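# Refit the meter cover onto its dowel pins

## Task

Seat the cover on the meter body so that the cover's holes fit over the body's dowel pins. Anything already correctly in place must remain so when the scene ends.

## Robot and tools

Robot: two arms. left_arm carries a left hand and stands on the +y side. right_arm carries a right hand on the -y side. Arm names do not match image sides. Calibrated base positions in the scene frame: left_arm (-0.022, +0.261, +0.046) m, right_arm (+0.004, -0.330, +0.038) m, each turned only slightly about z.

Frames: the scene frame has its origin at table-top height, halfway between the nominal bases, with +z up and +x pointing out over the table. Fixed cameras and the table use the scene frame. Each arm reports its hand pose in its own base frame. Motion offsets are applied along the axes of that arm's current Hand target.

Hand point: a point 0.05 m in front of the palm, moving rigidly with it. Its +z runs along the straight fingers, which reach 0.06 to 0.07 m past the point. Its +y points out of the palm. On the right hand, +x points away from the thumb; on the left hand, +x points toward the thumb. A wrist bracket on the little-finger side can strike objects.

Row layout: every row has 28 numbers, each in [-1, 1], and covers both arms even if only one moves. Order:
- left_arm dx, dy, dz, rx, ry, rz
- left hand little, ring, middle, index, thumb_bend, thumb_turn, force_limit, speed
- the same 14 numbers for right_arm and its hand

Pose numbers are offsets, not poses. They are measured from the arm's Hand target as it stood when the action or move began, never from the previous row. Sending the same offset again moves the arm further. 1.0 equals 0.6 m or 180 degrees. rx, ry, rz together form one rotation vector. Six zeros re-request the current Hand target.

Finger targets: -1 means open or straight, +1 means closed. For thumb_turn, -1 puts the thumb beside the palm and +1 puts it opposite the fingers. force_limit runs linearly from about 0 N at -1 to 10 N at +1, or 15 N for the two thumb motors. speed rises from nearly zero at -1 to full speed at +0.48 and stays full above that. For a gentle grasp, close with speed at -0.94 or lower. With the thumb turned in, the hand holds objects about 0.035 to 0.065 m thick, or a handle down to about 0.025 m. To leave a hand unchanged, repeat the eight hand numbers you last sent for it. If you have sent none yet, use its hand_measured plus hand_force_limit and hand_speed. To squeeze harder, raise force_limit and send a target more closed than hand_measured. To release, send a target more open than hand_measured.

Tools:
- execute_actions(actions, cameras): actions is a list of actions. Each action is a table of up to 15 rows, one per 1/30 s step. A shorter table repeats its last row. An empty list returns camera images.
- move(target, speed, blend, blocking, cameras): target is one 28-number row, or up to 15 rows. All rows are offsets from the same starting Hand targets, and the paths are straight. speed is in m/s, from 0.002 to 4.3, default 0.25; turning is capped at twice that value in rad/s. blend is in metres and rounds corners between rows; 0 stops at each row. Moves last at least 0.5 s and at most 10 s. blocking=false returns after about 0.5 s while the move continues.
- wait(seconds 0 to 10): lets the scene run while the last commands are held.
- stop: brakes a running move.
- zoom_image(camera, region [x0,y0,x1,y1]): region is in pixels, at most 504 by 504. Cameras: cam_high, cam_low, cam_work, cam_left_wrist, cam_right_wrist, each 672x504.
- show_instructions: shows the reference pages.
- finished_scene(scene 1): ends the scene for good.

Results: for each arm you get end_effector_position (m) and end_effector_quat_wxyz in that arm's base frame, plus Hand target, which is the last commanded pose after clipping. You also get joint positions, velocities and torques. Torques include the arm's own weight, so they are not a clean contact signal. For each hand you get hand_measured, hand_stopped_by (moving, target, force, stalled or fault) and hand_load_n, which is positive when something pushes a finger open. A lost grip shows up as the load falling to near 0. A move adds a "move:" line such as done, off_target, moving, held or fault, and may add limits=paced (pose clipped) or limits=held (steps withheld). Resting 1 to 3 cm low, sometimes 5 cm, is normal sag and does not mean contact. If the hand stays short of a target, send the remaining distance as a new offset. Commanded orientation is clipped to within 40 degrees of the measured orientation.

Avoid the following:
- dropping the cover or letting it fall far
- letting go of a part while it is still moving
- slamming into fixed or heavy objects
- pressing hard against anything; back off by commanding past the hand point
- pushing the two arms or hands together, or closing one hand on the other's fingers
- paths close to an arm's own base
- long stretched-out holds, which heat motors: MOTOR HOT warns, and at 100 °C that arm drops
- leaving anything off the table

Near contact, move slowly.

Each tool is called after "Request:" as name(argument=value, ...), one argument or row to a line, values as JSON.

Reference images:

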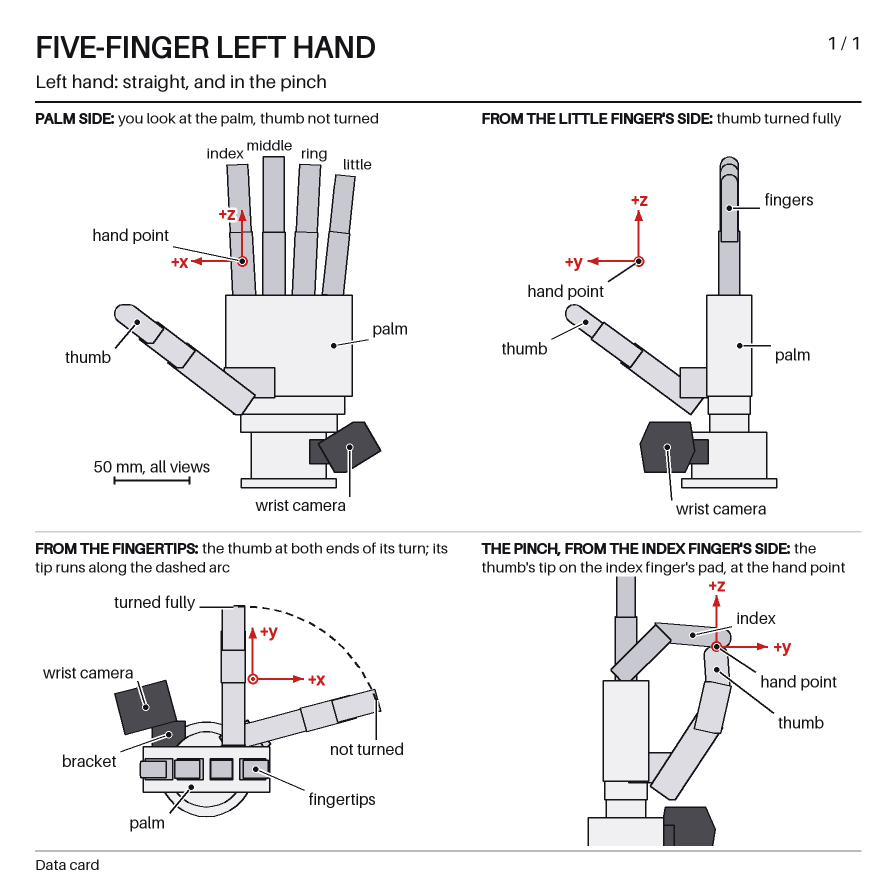

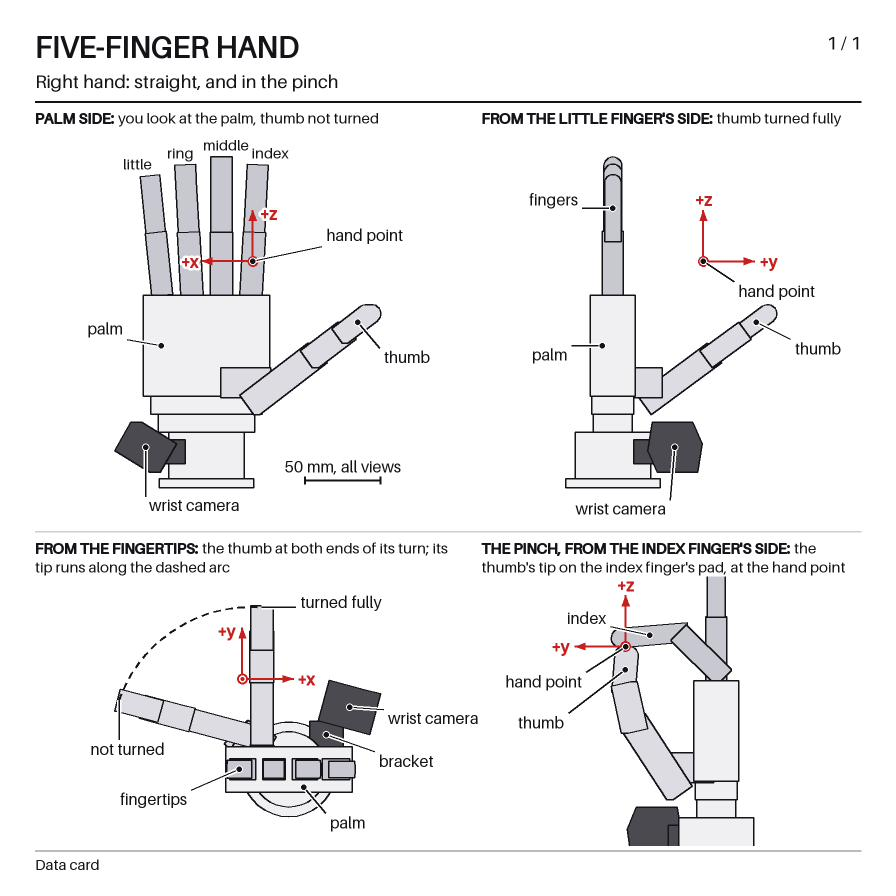

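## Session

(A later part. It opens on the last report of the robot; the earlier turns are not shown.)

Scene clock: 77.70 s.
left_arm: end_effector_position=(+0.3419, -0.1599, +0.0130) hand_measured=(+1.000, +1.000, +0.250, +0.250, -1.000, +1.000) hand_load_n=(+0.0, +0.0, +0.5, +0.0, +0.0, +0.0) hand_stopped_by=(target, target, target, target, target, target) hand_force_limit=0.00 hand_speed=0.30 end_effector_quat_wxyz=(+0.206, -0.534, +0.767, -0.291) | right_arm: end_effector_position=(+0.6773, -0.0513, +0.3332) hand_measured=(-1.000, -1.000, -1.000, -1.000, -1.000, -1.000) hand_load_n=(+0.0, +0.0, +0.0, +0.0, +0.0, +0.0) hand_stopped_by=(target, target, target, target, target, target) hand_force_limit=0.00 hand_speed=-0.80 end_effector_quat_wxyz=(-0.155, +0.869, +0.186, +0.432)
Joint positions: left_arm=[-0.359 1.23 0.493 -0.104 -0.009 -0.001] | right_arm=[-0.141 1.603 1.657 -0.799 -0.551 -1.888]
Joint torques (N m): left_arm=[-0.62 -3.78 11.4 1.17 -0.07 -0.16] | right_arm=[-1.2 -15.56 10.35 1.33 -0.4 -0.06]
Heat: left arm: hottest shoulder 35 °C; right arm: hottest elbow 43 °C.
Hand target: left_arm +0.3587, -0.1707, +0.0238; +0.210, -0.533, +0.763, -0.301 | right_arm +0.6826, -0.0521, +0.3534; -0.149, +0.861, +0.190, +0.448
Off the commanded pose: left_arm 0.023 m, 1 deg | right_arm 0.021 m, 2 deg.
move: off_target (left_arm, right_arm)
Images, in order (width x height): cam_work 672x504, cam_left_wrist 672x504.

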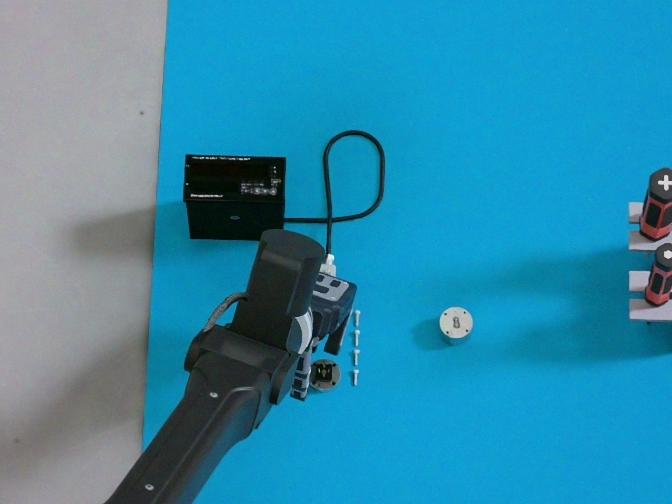

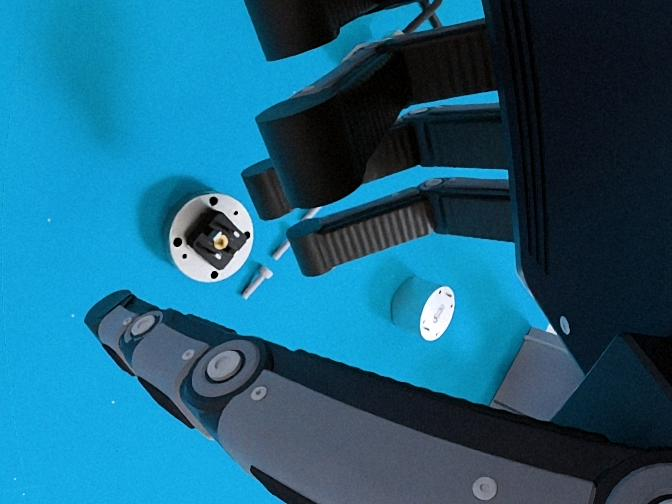

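Request:
move(
  target=[0,0.0285,0.0305,0,0,0,1,1,0.25,0.25,-1,1,0,0.3, 0,0,0,0,0,0,-1,-1,-1,-1,-1,-1,0,-0.8],
  cameras=["cam_left_wrist", "cam_work"],
  speed=0.08,
)

Scene clock: 81.10 s.
left_arm: end_effector_position=(+0.3518, -0.1637, -0.0016) hand_measured=(+1.000, +1.000, +0.250, +0.250, -1.000, +1.000) hand_load_n=(+0.0, +0.0, +0.0, +0.0, +0.0, +0.0) hand_stopped_by=(target, target, target, target, target, target) hand_force_limit=0.00 hand_speed=0.30 end_effector_quat_wxyz=(+0.209, -0.533, +0.765, -0.295) | right_arm: end_effector_position=(+0.6773, -0.0513, +0.3332) hand_measured=(-1.000, -1.000, -1.000, -1.000, -1.000, -1.000) hand_load_n=(+0.0, +0.0, +0.0, +0.0, +0.0, +0.0) hand_stopped_by=(target, target, target, target, target, target) hand_force_limit=0.00 hand_speed=-0.80 end_effector_quat_wxyz=(-0.155, +0.869, +0.186, +0.432)
Joint positions: left_arm=[-0.359 1.302 0.493 -0.023 -0.009 -0.001] | right_arm=[-0.141 1.603 1.657 -0.799 -0.551 -1.888]
Joint torques (N m): left_arm=[-0.91 -4.72 8.54 1.96 -0.08 -0.12] | right_arm=[-1.2 -15.56 10.32 1.32 -0.41 -0.05]
Heat: left arm: hottest shoulder 35 °C; right arm: hottest elbow 43 °C.
Hand target: left_arm +0.3586, -0.1707, -0.0014; +0.210, -0.533, +0.763, -0.300 | right_arm +0.6826, -0.0521, +0.3534; -0.149, +0.861, +0.190, +0.448
Off the commanded pose: left_arm 0.010 m, 1 deg | right_arm 0.021 m, 2 deg.
move: off_target (right_arm)
Images, in order (width x height): cam_work 672x504, cam_left_wrist 672x504.

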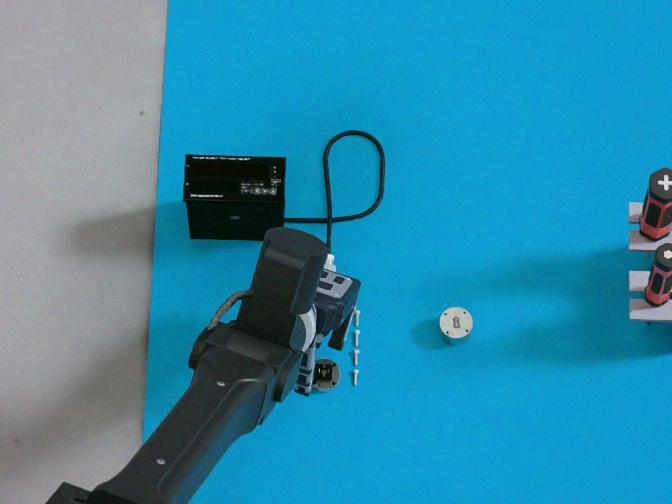

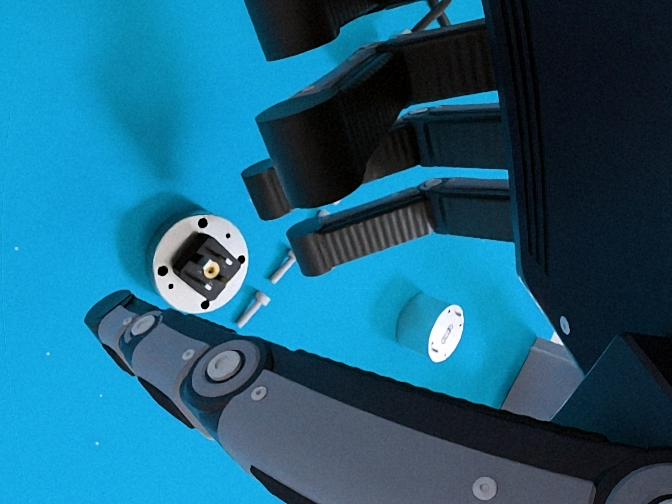

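Request:
zoom_image(
  camera="cam_work",
  region=[280, 320, 370, 410],
)

Request:
zoom_image(
  camera="cam_left_wrist",
  region=[80, 130, 340, 350],
)

Scaled by 5.600 from the camera's 672x504 image, which has a finer 960x720 frame.

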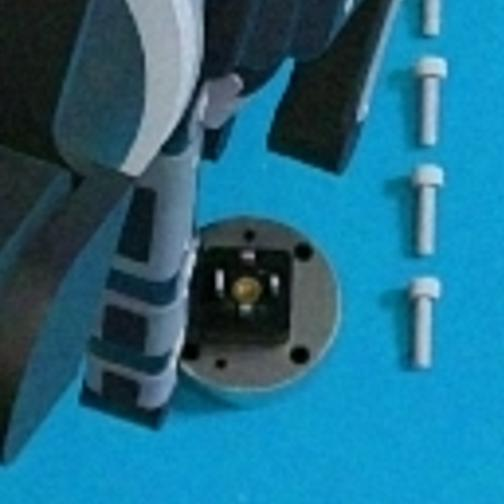

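Scaled by 1.938 from the camera's 672x504 image, which has a finer 960x720 frame.

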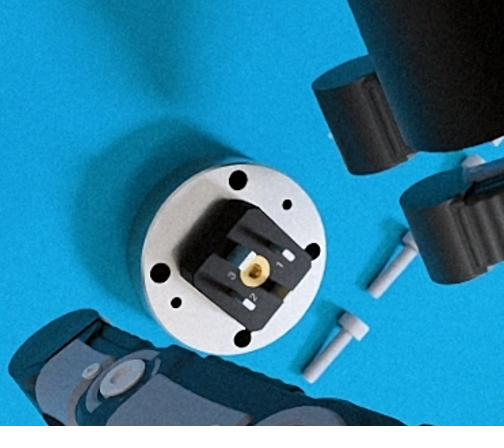

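Request:
move(
  target=[0.0049,0.0121,0.0240,0,0,0,1,1,0.25,0.25,-1,1,0,0.3, 0,0,0,0,0,0,-1,-1,-1,-1,-1,-1,0,-0.8],
  cameras=["cam_left_wrist", "cam_work"],
  speed=0.06,
)

Request:
zoom_image(
  camera="cam_work",
  region=[280, 320, 370, 410],
)

Request:
zoom_image(
  camera="cam_left_wrist",
  region=[80, 130, 340, 350],
)

Scene clock: 85.83 s.
left_arm: end_effector_position=(+0.3575, -0.1688, -0.0150) hand_measured=(+1.000, +1.000, +0.250, +0.250, -1.000, +1.000) hand_load_n=(+0.0, +0.0, +0.0, +0.0, +0.0, +0.0) hand_stopped_by=(target, target, target, target, target, target) hand_force_limit=0.00 hand_speed=0.30 end_effector_quat_wxyz=(+0.210, -0.532, +0.765, -0.297) | right_arm: end_effector_position=(+0.6773, -0.0513, +0.3332) hand_measured=(-1.000, -1.000, -1.000, -1.000, -1.000, -1.000) hand_load_n=(+0.0, +0.0, +0.0, +0.0, +0.0, +0.0) hand_stopped_by=(target, target, target, target, target, target) hand_force_limit=0.00 hand_speed=-0.80 end_effector_quat_wxyz=(-0.155, +0.869, +0.186, +0.432)
Joint positions: left_arm=[-0.368 1.362 0.493 0.042 -0.015 -0.008] | right_arm=[-0.141 1.603 1.657 -0.799 -0.551 -1.888]
Joint torques (N m): left_arm=[-0.56 -5.3 7.65 1.94 -0.05 -0.11] | right_arm=[-1.14 -15.56 10.32 1.35 -0.4 -0.06]
Heat: left arm: hottest shoulder 35 °C; right arm: hottest elbow 43 °C.
Hand target: left_arm +0.3618, -0.1750, -0.0168; +0.210, -0.533, +0.763, -0.300 | right_arm +0.6826, -0.0521, +0.3534; -0.149, +0.861, +0.190, +0.448
Off the commanded pose: left_arm 0.008 m, 1 deg | right_arm 0.021 m, 2 deg.
move: off_target (right_arm)
Images, in order (width x height): cam_work 672x504, cam_left_wrist 672x504.

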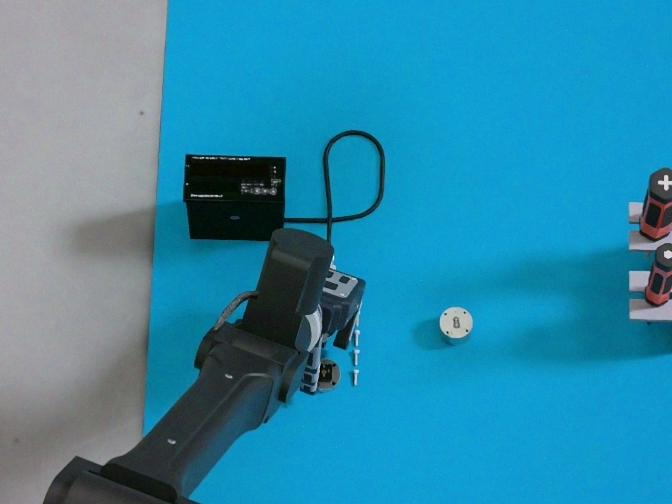

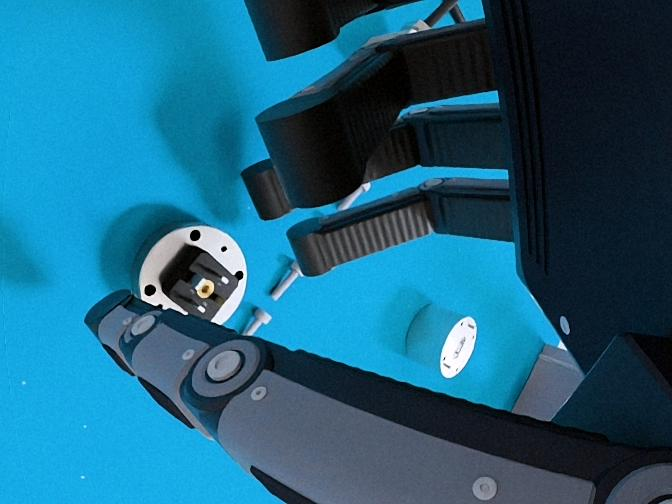

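Scaled by 5.600 from the camera's 672x504 image, which has a finer 960x720 frame.

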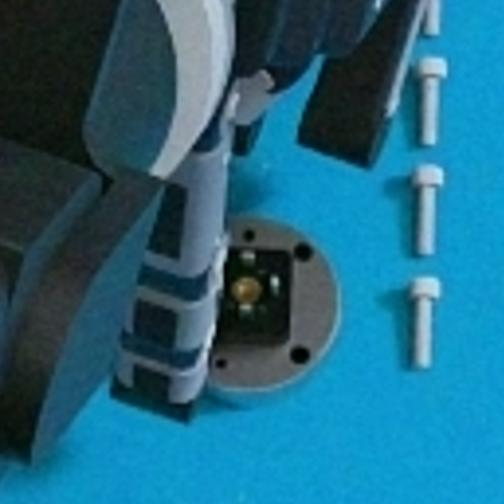

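Scaled by 1.938 from the camera's 672x504 image, which has a finer 960x720 frame.

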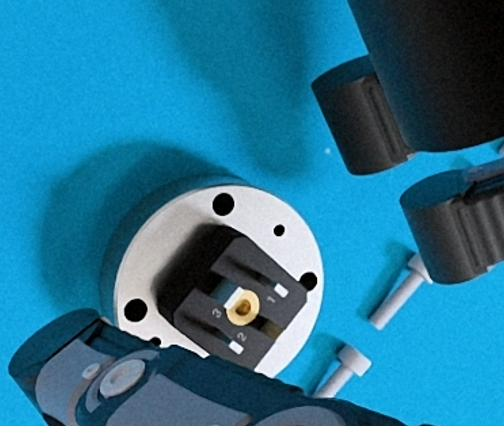

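Request:
move(
  target=[0.0105,0.0088,0.0100,0,0,0,1,1,0.25,0.25,-1,1,0,0.3, 0,0,0,0,0,0,-1,-1,-1,-1,-1,-1,0,-0.8],
  cameras=["cam_left_wrist", "cam_work"],
  speed=0.06,
)

Request:
zoom_image(
  camera="cam_work",
  region=[280, 320, 370, 410],
)

Request:
zoom_image(
  camera="cam_left_wrist",
  region=[80, 130, 340, 350],
)

Scene clock: 100.47 s.
left_arm: end_effector_position=(+0.3589, -0.1760, -0.0204) hand_measured=(+1.000, +1.000, +0.250, +0.250, -1.000, +1.000) hand_load_n=(+0.0, +0.0, +0.0, +0.0, +0.0, +0.0) hand_stopped_by=(target, target, target, target, target, target) hand_force_limit=0.00 hand_speed=0.30 end_effector_quat_wxyz=(+0.212, -0.531, +0.764, -0.299) | right_arm: end_effector_position=(+0.6773, -0.0513, +0.3332) hand_measured=(-1.000, -1.000, -1.000, -1.000, -1.000, -1.000) hand_load_n=(+0.0, +0.0, +0.0, +0.0, +0.0, -0.5) hand_stopped_by=(target, target, target, target, target, target) hand_force_limit=0.00 hand_speed=-0.80 end_effector_quat_wxyz=(-0.155, +0.869, +0.186, +0.432)
Joint positions: left_arm=[-0.388 1.389 0.493 0.076 -0.029 -0.022] | right_arm=[-0.141 1.603 1.657 -0.799 -0.551 -1.888]
Joint torques (N m): left_arm=[-0.73 -4.89 7.08 1.81 -0.07 -0.11] | right_arm=[-1.2 -15.56 10.33 1.33 -0.4 -0.05]
Heat: left arm: hottest shoulder 35 °C; right arm: hottest elbow 44 °C.
Hand target: left_arm +0.3600, -0.1810, -0.0248; +0.210, -0.533, +0.763, -0.301 | right_arm +0.6826, -0.0521, +0.3534; -0.149, +0.861, +0.190, +0.448
Off the commanded pose: left_arm 0.007 m, 0 deg | right_arm 0.021 m, 2 deg.
move: off_target (right_arm)
Images, in order (width x height): cam_work 672x504, cam_left_wrist 672x504.

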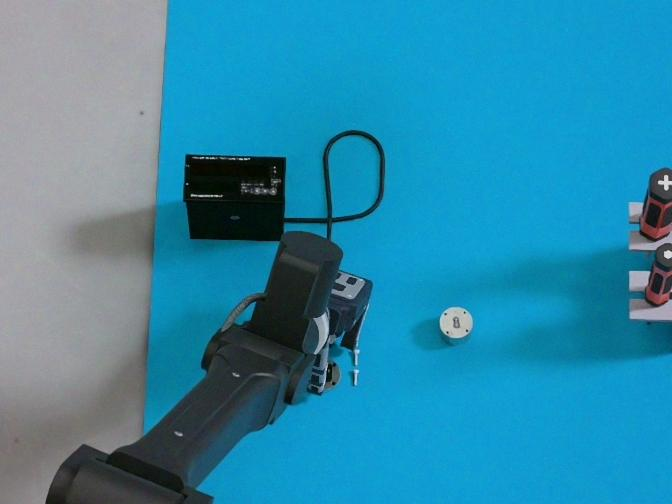

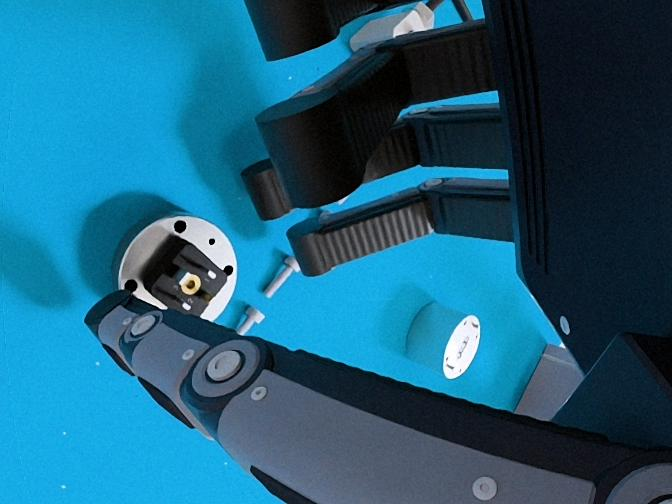

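Scaled by 5.600 from the camera's 672x504 image, which has a finer 960x720 frame.

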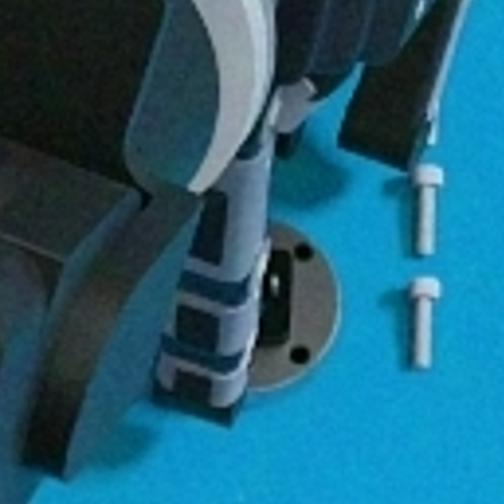

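Scaled by 1.938 from the camera's 672x504 image, which has a finer 960x720 frame.

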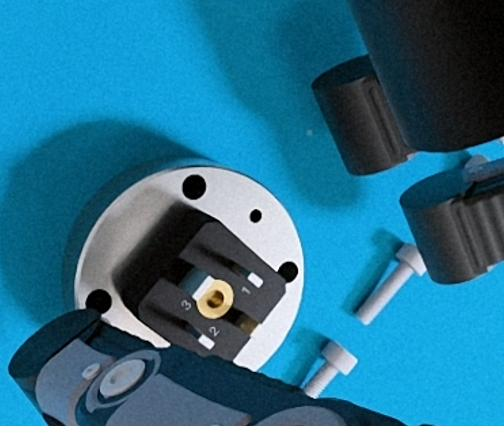

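Request:
move(
  target=[0,0.0152,0.0042,0,0,0,1,1,0.25,0.25,-1,1,0,0.3, 0,0,0,0,0,0,-1,-1,-1,-1,-1,-1,0,-0.8],
  cameras=["cam_left_wrist", "cam_work"],
  speed=0.06,
)

Request:
zoom_image(
  camera="cam_work",
  region=[280, 320, 370, 410],
)

Request:
zoom_image(
  camera="cam_left_wrist",
  region=[80, 130, 340, 350],
)

Scene clock: 106.40 s.
left_arm: end_effector_position=(+0.3625, -0.1775, -0.0210) hand_measured=(+1.000, +1.000, +0.250, +0.250, -1.000, +1.000) hand_load_n=(+0.0, +0.0, +0.0, +0.0, +0.5, -0.5) hand_stopped_by=(target, target, target, target, target, target) hand_force_limit=0.00 hand_speed=0.30 end_effector_quat_wxyz=(+0.216, -0.530, +0.761, -0.306) | right_arm: end_effector_position=(+0.6773, -0.0513, +0.3332) hand_measured=(-1.000, -1.000, -1.000, -1.000, -1.000, -1.000) hand_load_n=(+0.0, +0.0, +0.0, +0.0, +0.0, +0.0) hand_stopped_by=(target, target, target, target, target, target) hand_force_limit=0.00 hand_speed=-0.80 end_effector_quat_wxyz=(-0.155, +0.869, +0.186, +0.432)
Joint positions: left_arm=[-0.388 1.399 0.49 0.105 -0.029 -0.023] | right_arm=[-0.141 1.603 1.657 -0.799 -0.551 -1.888]
Joint torques (N m): left_arm=[-0.97 -5.42 5.49 2.18 -0.12 -0.16] | right_arm=[-1.2 -15.56 10.32 1.32 -0.41 -0.06]
Heat: left arm: hottest shoulder 35 °C; right arm: hottest elbow 44 °C.
Hand target: left_arm +0.3553, -0.1792, -0.0329; +0.210, -0.533, +0.763, -0.301 | right_arm +0.6826, -0.0521, +0.3534; -0.149, +0.861, +0.190, +0.448
Off the commanded pose: left_arm 0.014 m, 1 deg | right_arm 0.021 m, 2 deg.
move: off_target (left_arm, right_arm)
Images, in order (width x height): cam_work 672x504, cam_left_wrist 672x504.

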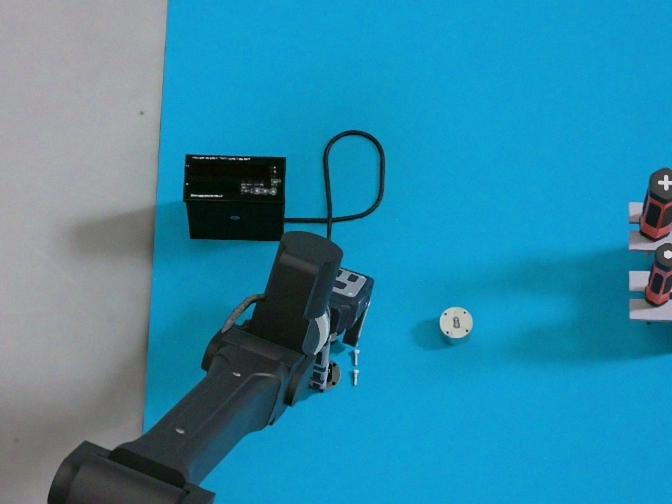

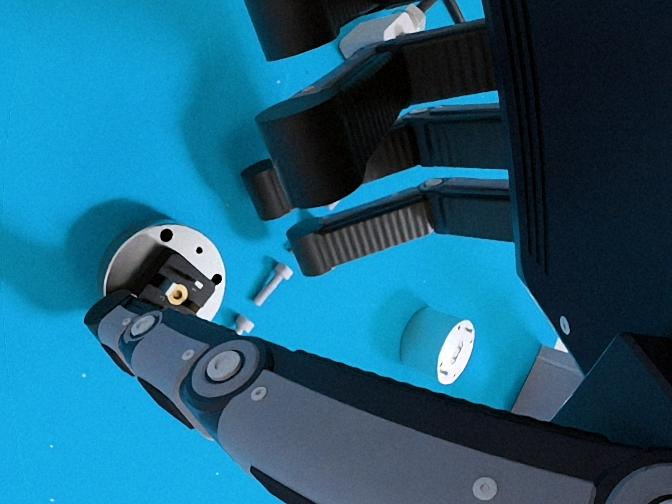

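Scaled by 5.600 from the camera's 672x504 image, which has a finer 960x720 frame.

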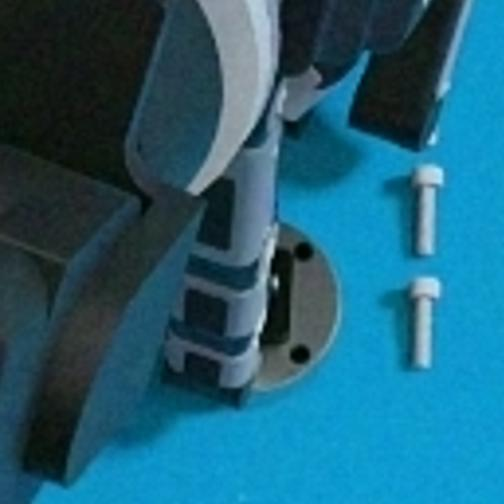

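Scaled by 1.938 from the camera's 672x504 image, which has a finer 960x720 frame.

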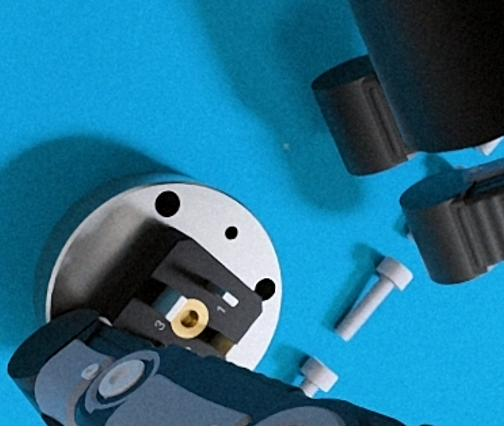

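Request:
move(
  target=[0,0,0,0,0,0,1,1,0.25,0.25,-1,1,0,0.3, 0,0,0,0,0,0,-1,-1,-1,-1,-1,-1,0,-0.8],
  cameras=[],
  speed=0.06,
)

Scene clock: 107.80 s.
left_arm: end_effector_position=(+0.3626, -0.1775, -0.0209) hand_measured=(+1.000, +1.000, +0.250, +0.250, -1.000, +1.000) hand_load_n=(+0.0, +0.0, +0.0, +0.5, +0.5, -0.5) hand_stopped_by=(target, target, target, target, target, target) hand_force_limit=0.00 hand_speed=0.30 end_effector_quat_wxyz=(+0.216, -0.530, +0.761, -0.306) | right_arm: end_effector_position=(+0.6773, -0.0513, +0.3332) hand_measured=(-1.000, -1.000, -1.000, -1.000, -1.000, -1.000) hand_load_n=(+0.0, +0.0, +0.0, +0.0, +0.0, +0.0) hand_stopped_by=(target, target, target, target, target, target) hand_force_limit=0.00 hand_speed=-0.80 end_effector_quat_wxyz=(-0.155, +0.869, +0.186, +0.432)
Joint positions: left_arm=[-0.388 1.399 0.49 0.105 -0.029 -0.023] | right_arm=[-0.141 1.603 1.657 -0.799 -0.551 -1.888]
Joint torques (N m): left_arm=[-0.73 -5.71 5.49 2.11 -0.06 -0.2] | right_arm=[-1.14 -15.56 10.33 1.33 -0.4 -0.06]
Heat: left arm: hottest shoulder 35 °C; right arm: hottest elbow 44 °C.
Hand target: left_arm +0.3553, -0.1792, -0.0329; +0.210, -0.533, +0.763, -0.301 | right_arm +0.6826, -0.0521, +0.3534; -0.149, +0.861, +0.190, +0.448
Off the commanded pose: left_arm 0.014 m, 1 deg | right_arm 0.021 m, 2 deg.
move: off_target (left_arm, right_arm)
No camera images: "cameras" was empty.

Request:
move(
  target=[0,-0.0205,-0.022,0,0,0,1,1,0.25,0.25,-1,1,0,0.3, 0,0,0,0,0,0,-1,-1,-1,-1,-1,-1,0,-0.8],
  cameras=["cam_left_wrist", "cam_work"],
  speed=0.06,
)

Request:
zoom_image(
  camera="cam_work",
  region=[280, 320, 370, 410],
)

Request:
zoom_image(
  camera="cam_left_wrist",
  region=[80, 130, 340, 350],
)

Scene clock: 110.40 s.
left_arm: end_effector_position=(+0.3565, -0.1751, -0.0193) hand_measured=(+1.000, +1.000, +0.250, +0.250, -1.000, +1.000) hand_load_n=(+0.0, +0.0, +0.0, +0.5, +0.0, +0.0) hand_stopped_by=(target, target, target, target, target, target) hand_force_limit=0.00 hand_speed=0.30 end_effector_quat_wxyz=(+0.211, -0.532, +0.764, -0.298) | right_arm: end_effector_position=(+0.6773, -0.0513, +0.3332) hand_measured=(-1.000, -1.000, -1.000, -1.000, -1.000, -1.000) hand_load_n=(+0.0, +0.0, +0.0, +0.0, +0.0, +0.0) hand_stopped_by=(target, target, target, target, target, target) hand_force_limit=0.00 hand_speed=-0.80 end_effector_quat_wxyz=(-0.155, +0.869, +0.186, +0.432)
Joint positions: left_arm=[-0.389 1.379 0.49 0.064 -0.03 -0.023] | right_arm=[-0.141 1.603 1.657 -0.799 -0.551 -1.888]
Joint torques (N m): left_arm=[-0.32 -7.36 7.01 1.07 -0.1 -0.14] | right_arm=[-1.14 -15.5 10.35 1.32 -0.41 -0.05]
Heat: left arm: hottest shoulder 35 °C; right arm: hottest elbow 44 °C.
Hand target: left_arm +0.3554, -0.1792, -0.0148; +0.210, -0.533, +0.763, -0.301 | right_arm +0.6826, -0.0521, +0.3534; -0.149, +0.861, +0.190, +0.448
Off the commanded pose: left_arm 0.006 m, 0 deg | right_arm 0.021 m, 2 deg.
move: off_target (right_arm)
Images, in order (width x height): cam_work 672x504, cam_left_wrist 672x504.

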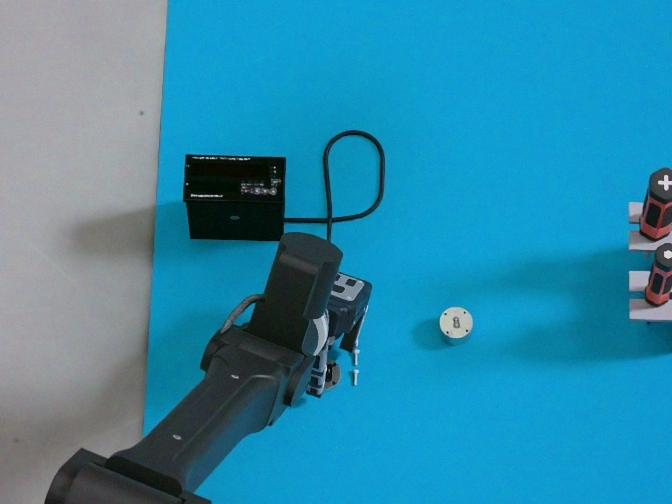

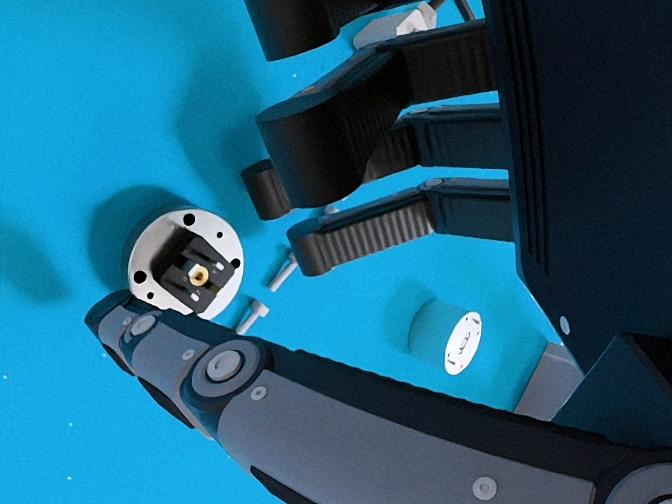

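Scaled by 5.600 from the camera's 672x504 image, which has a finer 960x720 frame.

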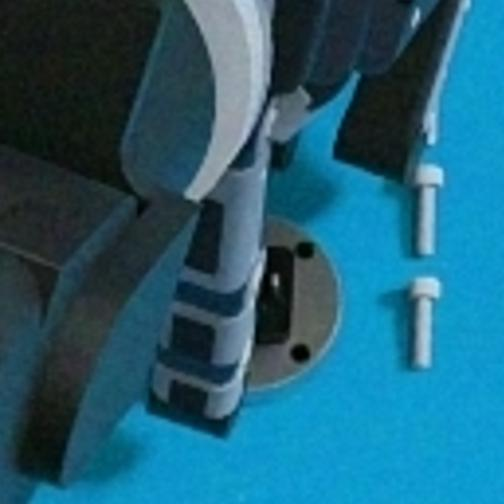

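Scaled by 1.938 from the camera's 672x504 image, which has a finer 960x720 frame.

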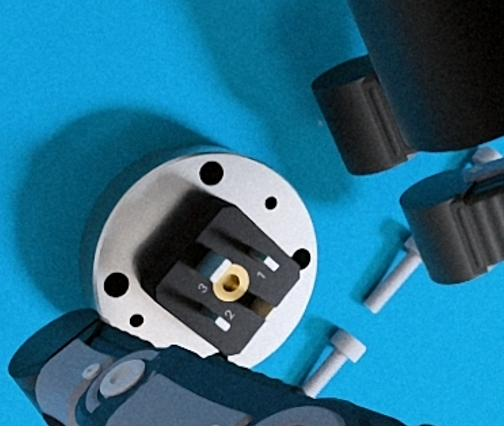

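Request:
move(
  target=[0,0.0213,0.0158,0,0,0,1,1,0.25,0.25,-1,1,0,0.3, 0,0,0,0,0,0,-1,-1,-1,-1,-1,-1,0,-0.8],
  cameras=["cam_left_wrist", "cam_work"],
  speed=0.06,
)

Request:
zoom_image(
  camera="cam_work",
  region=[280, 320, 370, 410],
)

Request:
zoom_image(
  camera="cam_left_wrist",
  region=[80, 130, 340, 350],
)

Scene clock: 113.83 s.
left_arm: end_effector_position=(+0.3592, -0.1763, -0.0202) hand_measured=(+1.000, +1.000, +0.250, +0.250, -1.000, +1.000) hand_load_n=(+0.0, +0.0, +0.0, +0.5, +0.0, +0.0) hand_stopped_by=(target, target, target, target, target, target) hand_force_limit=0.00 hand_speed=0.30 end_effector_quat_wxyz=(+0.216, -0.530, +0.761, -0.305) | right_arm: end_effector_position=(+0.6773, -0.0513, +0.3332) hand_measured=(-1.000, -1.000, -1.000, -1.000, -1.000, -1.000) hand_load_n=(+0.0, +0.0, +0.0, +0.0, -0.5, +0.0) hand_stopped_by=(target, target, target, target, target, target) hand_force_limit=0.00 hand_speed=-0.80 end_effector_quat_wxyz=(-0.155, +0.869, +0.186, +0.432)
Joint positions: left_arm=[-0.389 1.387 0.483 0.099 -0.03 -0.023] | right_arm=[-0.141 1.603 1.657 -0.799 -0.551 -1.888]
Joint torques (N m): left_arm=[-0.85 -5.48 5.59 2.09 -0.09 -0.19] | right_arm=[-1.2 -15.56 10.33 1.32 -0.41 -0.05]
Heat: left arm: hottest shoulder 35 °C; right arm: hottest elbow 45 °C.
Hand target: left_arm +0.3527, -0.1783, -0.0304; +0.210, -0.533, +0.762, -0.301 | right_arm +0.6826, -0.0521, +0.3534; -0.149, +0.861, +0.190, +0.448
Off the commanded pose: left_arm 0.012 m, 1 deg | right_arm 0.021 m, 2 deg.
move: off_target (left_arm, right_arm)
Images, in order (width x height): cam_work 672x504, cam_left_wrist 672x504.

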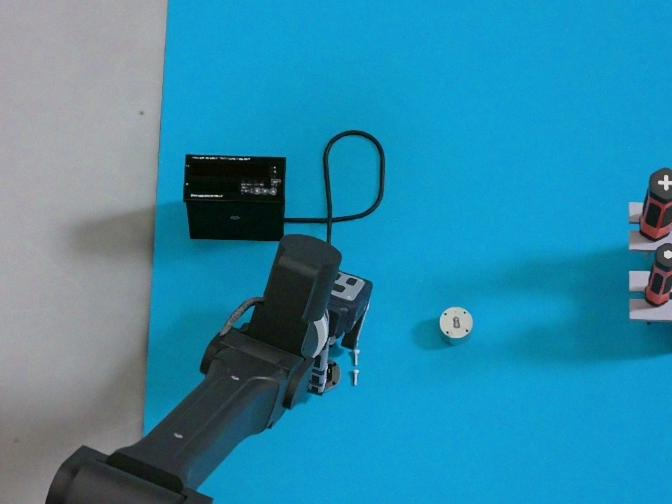

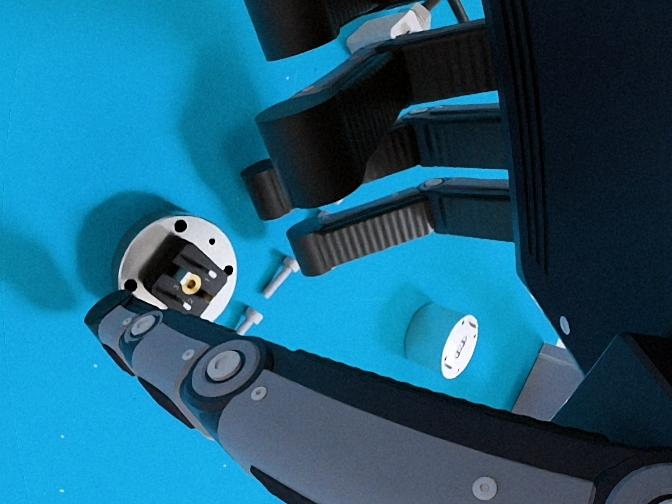

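Scaled by 5.600 from the camera's 672x504 image, which has a finer 960x720 frame.

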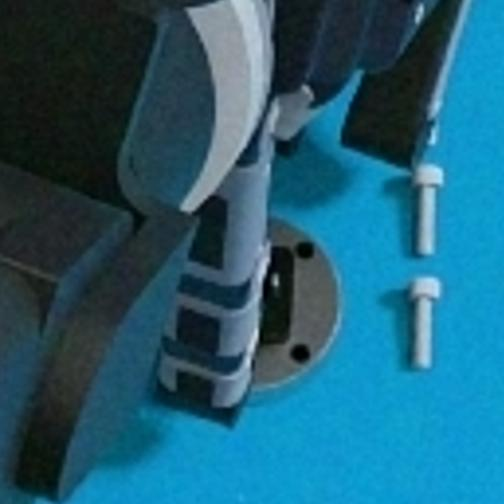

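Scaled by 1.938 from the camera's 672x504 image, which has a finer 960x720 frame.

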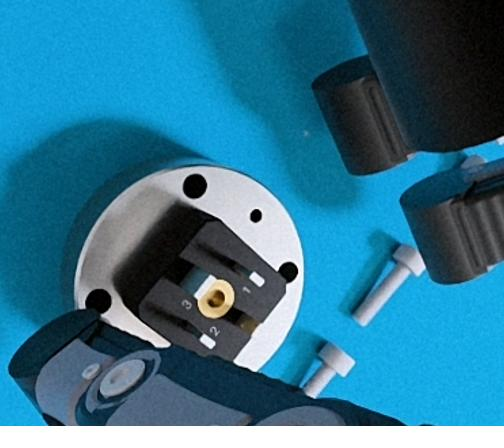

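Request:
move(
  target=[0.0052,-0.0097,-0.0595,0,0,0,1,1,0.25,0.25,-1,1,0,0.3, 0,0,0,0,0,0,-1,-1,-1,-1,-1,-1,0,-0.8],
  cameras=[],
  speed=0.1,
)

Scene clock: 116.30 s.
left_arm: end_effector_position=(+0.3420, -0.1739, +0.0022) hand_measured=(+1.000, +1.000, +0.250, +0.250, -1.000, +1.000) hand_load_n=(+0.0, +0.0, +0.0, +0.5, +0.0, +0.0) hand_stopped_by=(target, target, target, target, target, target) hand_force_limit=0.00 hand_speed=0.30 end_effector_quat_wxyz=(+0.215, -0.530, +0.761, -0.304) | right_arm: end_effector_position=(+0.6773, -0.0513, +0.3332) hand_measured=(-1.000, -1.000, -1.000, -1.000, -1.000, -1.000) hand_load_n=(+0.0, +0.0, +0.0, +0.0, +0.0, +0.0) hand_stopped_by=(target, target, target, target, target, target) hand_force_limit=0.00 hand_speed=-0.80 end_effector_quat_wxyz=(-0.155, +0.869, +0.186, +0.432)
Joint positions: left_arm=[-0.404 1.268 0.466 -0.006 -0.04 -0.034] | right_arm=[-0.141 1.603 1.657 -0.799 -0.551 -1.888]
Joint torques (N m): left_arm=[-0.32 -6.48 6.15 0.94 -0.1 -0.17] | right_arm=[-1.14 -15.62 10.33 1.32 -0.4 -0.06]
Heat: left arm: hottest shoulder 35 °C; right arm: hottest elbow 45 °C.
Hand target: left_arm +0.3327, -0.1744, -0.0003; +0.210, -0.533, +0.763, -0.301 | right_arm +0.6826, -0.0521, +0.3534; -0.149, +0.861, +0.190, +0.448
Off the commanded pose: left_arm 0.010 m, 1 deg | right_arm 0.021 m, 2 deg.
move: off_target (right_arm)
No camera images: "cameras" was empty.

Request:
move(
  target=[-0.0055,-0.0035,0.0437,0,0,0,1,1,0.25,0.25,-1,1,0,0.3, 0,0,0,0,0,0,-1,-1,-1,-1,-1,-1,0,-0.8],
  cameras=["cam_left_wrist", "cam_work"],
  speed=0.1,
)

Request:
zoom_image(
  camera="cam_work",
  region=[280, 320, 370, 410],
)

Scene clock: 121.60 s.
left_arm: end_effector_position=(+0.3439, -0.1756, -0.0173) hand_measured=(+1.000, +1.000, +0.250, +0.250, -1.000, +1.000) hand_load_n=(+0.0, +0.0, -0.5, +0.0, +0.0, +0.0) hand_stopped_by=(target, target, target, target, target, target) hand_force_limit=0.00 hand_speed=0.30 end_effector_quat_wxyz=(+0.209, -0.532, +0.765, -0.297) | right_arm: end_effector_position=(+0.6773, -0.0513, +0.3332) hand_measured=(-1.000, -1.000, -1.000, -1.000, -1.000, -1.000) hand_load_n=(+0.0, +0.0, +0.0, +0.0, +0.0, +0.0) hand_stopped_by=(target, target, target, target, target, target) hand_force_limit=0.00 hand_speed=-0.80 end_effector_quat_wxyz=(-0.155, +0.869, +0.186, +0.432)
Joint positions: left_arm=[-0.404 1.343 0.466 0.048 -0.035 -0.034] | right_arm=[-0.141 1.603 1.657 -0.799 -0.551 -1.888]
Joint torques (N m): left_arm=[0.5 -4.19 8.14 1.77 0.11 -0.02] | right_arm=[-1.2 -15.5 10.33 1.33 -0.41 -0.05]
Heat: left arm: hottest shoulder 35 °C; right arm: hottest elbow 45 °C.
Hand target: left_arm +0.3521, -0.1780, -0.0180; +0.210, -0.533, +0.763, -0.301 | right_arm +0.6826, -0.0521, +0.3534; -0.149, +0.861, +0.190, +0.448
Off the commanded pose: left_arm 0.009 m, 1 deg | right_arm 0.021 m, 2 deg.
move: off_target (right_arm)
Images, in order (width x height): cam_work 672x504, cam_left_wrist 672x504.

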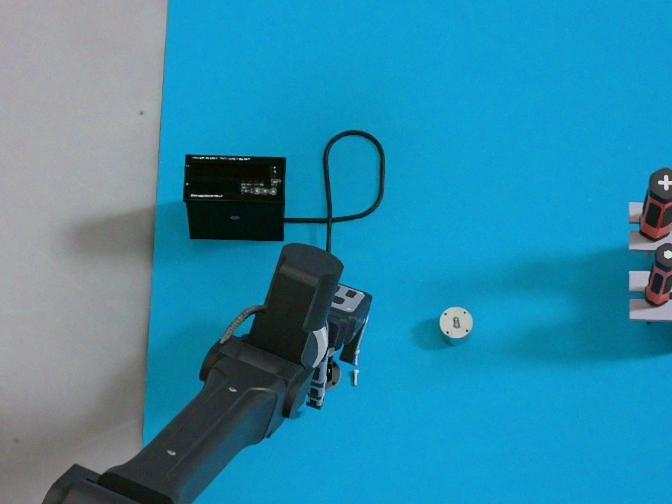

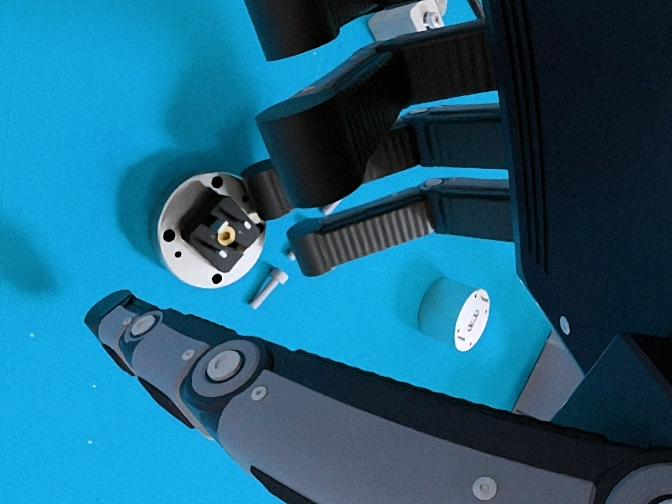

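Scaled by 5.600 from the camera's 672x504 image, which has a finer 960x720 frame.

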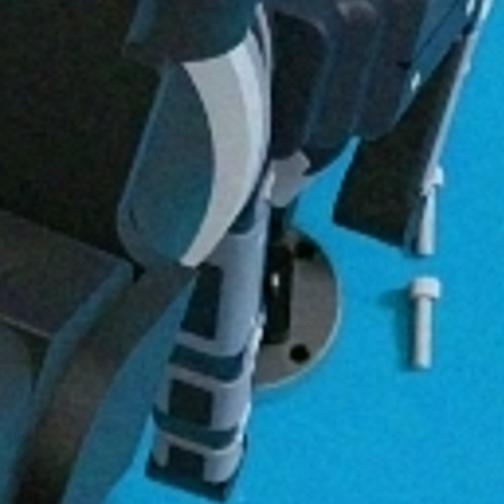

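Request:
move(
  target=[-0.0202,-0.0125,0.0027,0,0,0,1,1,0.32,0.25,-1,0.77,0,0.3, 0,0,0,0,0,0,-1,-1,-1,-1,-1,-1,0,-0.8],
  cameras=["cam_left_wrist", "cam_work"],
  speed=0.1,
)

Request:
zoom_image(
  camera="cam_work",
  region=[280, 320, 370, 410],
)

Request:
zoom_image(
  camera="cam_left_wrist",
  region=[80, 130, 340, 350],
)

Scene clock: 132.23 s.
left_arm: end_effector_position=(+0.3468, -0.1670, -0.0187) hand_measured=(+1.000, +1.000, +0.320, +0.250, -1.000, +0.770) hand_load_n=(+0.0, +0.0, +0.0, +0.0, +0.0, +0.0) hand_stopped_by=(target, target, target, target, target, target) hand_force_limit=0.00 hand_speed=0.30 end_effector_quat_wxyz=(+0.204, -0.536, +0.763, -0.297) | right_arm: end_effector_position=(+0.6773, -0.0513, +0.3332) hand_measured=(-1.000, -1.000, -1.000, -1.000, -1.000, -1.000) hand_load_n=(+0.0, +0.0, +0.0, +0.0, +0.0, +0.0) hand_stopped_by=(target, target, target, target, target, target) hand_force_limit=0.00 hand_speed=-0.80 end_effector_quat_wxyz=(-0.155, +0.869, +0.186, +0.432)
Joint positions: left_arm=[-0.369 1.347 0.466 0.048 -0.008 -0.02] | right_arm=[-0.141 1.603 1.657 -0.799 -0.551 -1.888]
Joint torques (N m): left_arm=[0.67 -4.66 9.61 1.29 0.13 0.16] | right_arm=[-1.14 -15.56 10.33 1.33 -0.4 -0.06]
Heat: left arm: hottest shoulder 35 °C; right arm: hottest elbow 45 °C.
Hand target: left_arm +0.3625, -0.1688, -0.0142; +0.210, -0.533, +0.763, -0.301 | right_arm +0.6826, -0.0521, +0.3534; -0.149, +0.861, +0.190, +0.448
Off the commanded pose: left_arm 0.016 m, 1 deg | right_arm 0.021 m, 2 deg.
move: off_target (left_arm, right_arm)
Images, in order (width x height): cam_work 672x504, cam_left_wrist 672x504.

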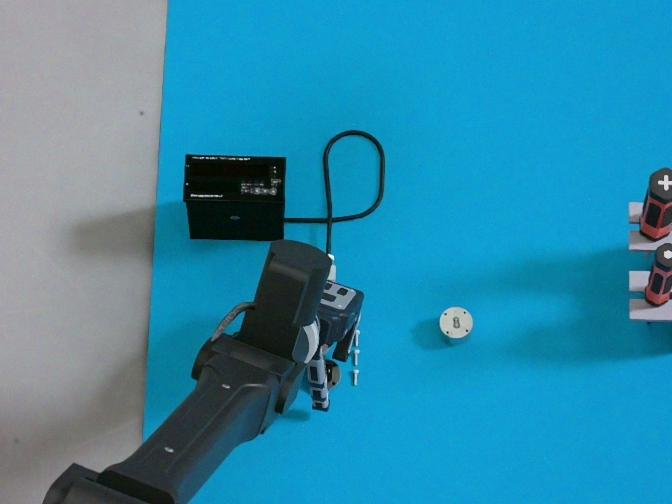

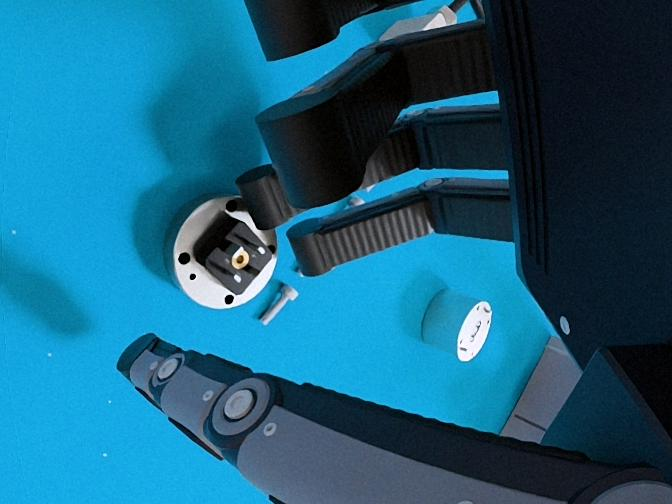

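Scaled by 5.600 from the camera's 672x504 image, which has a finer 960x720 frame.

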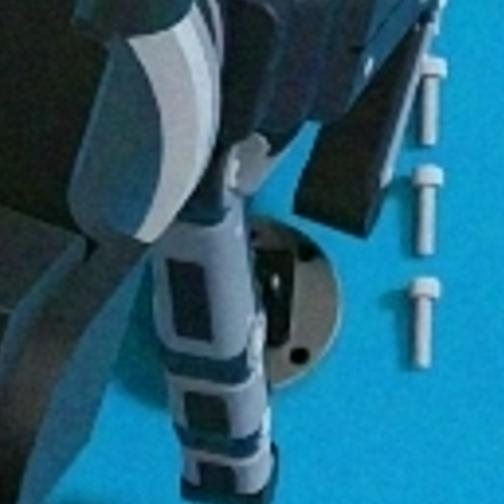

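Scaled by 1.938 from the camera's 672x504 image, which has a finer 960x720 frame.

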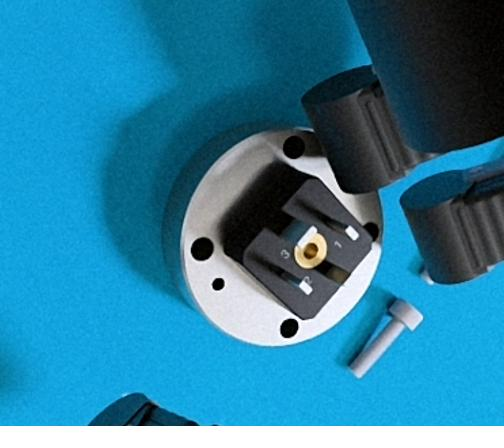

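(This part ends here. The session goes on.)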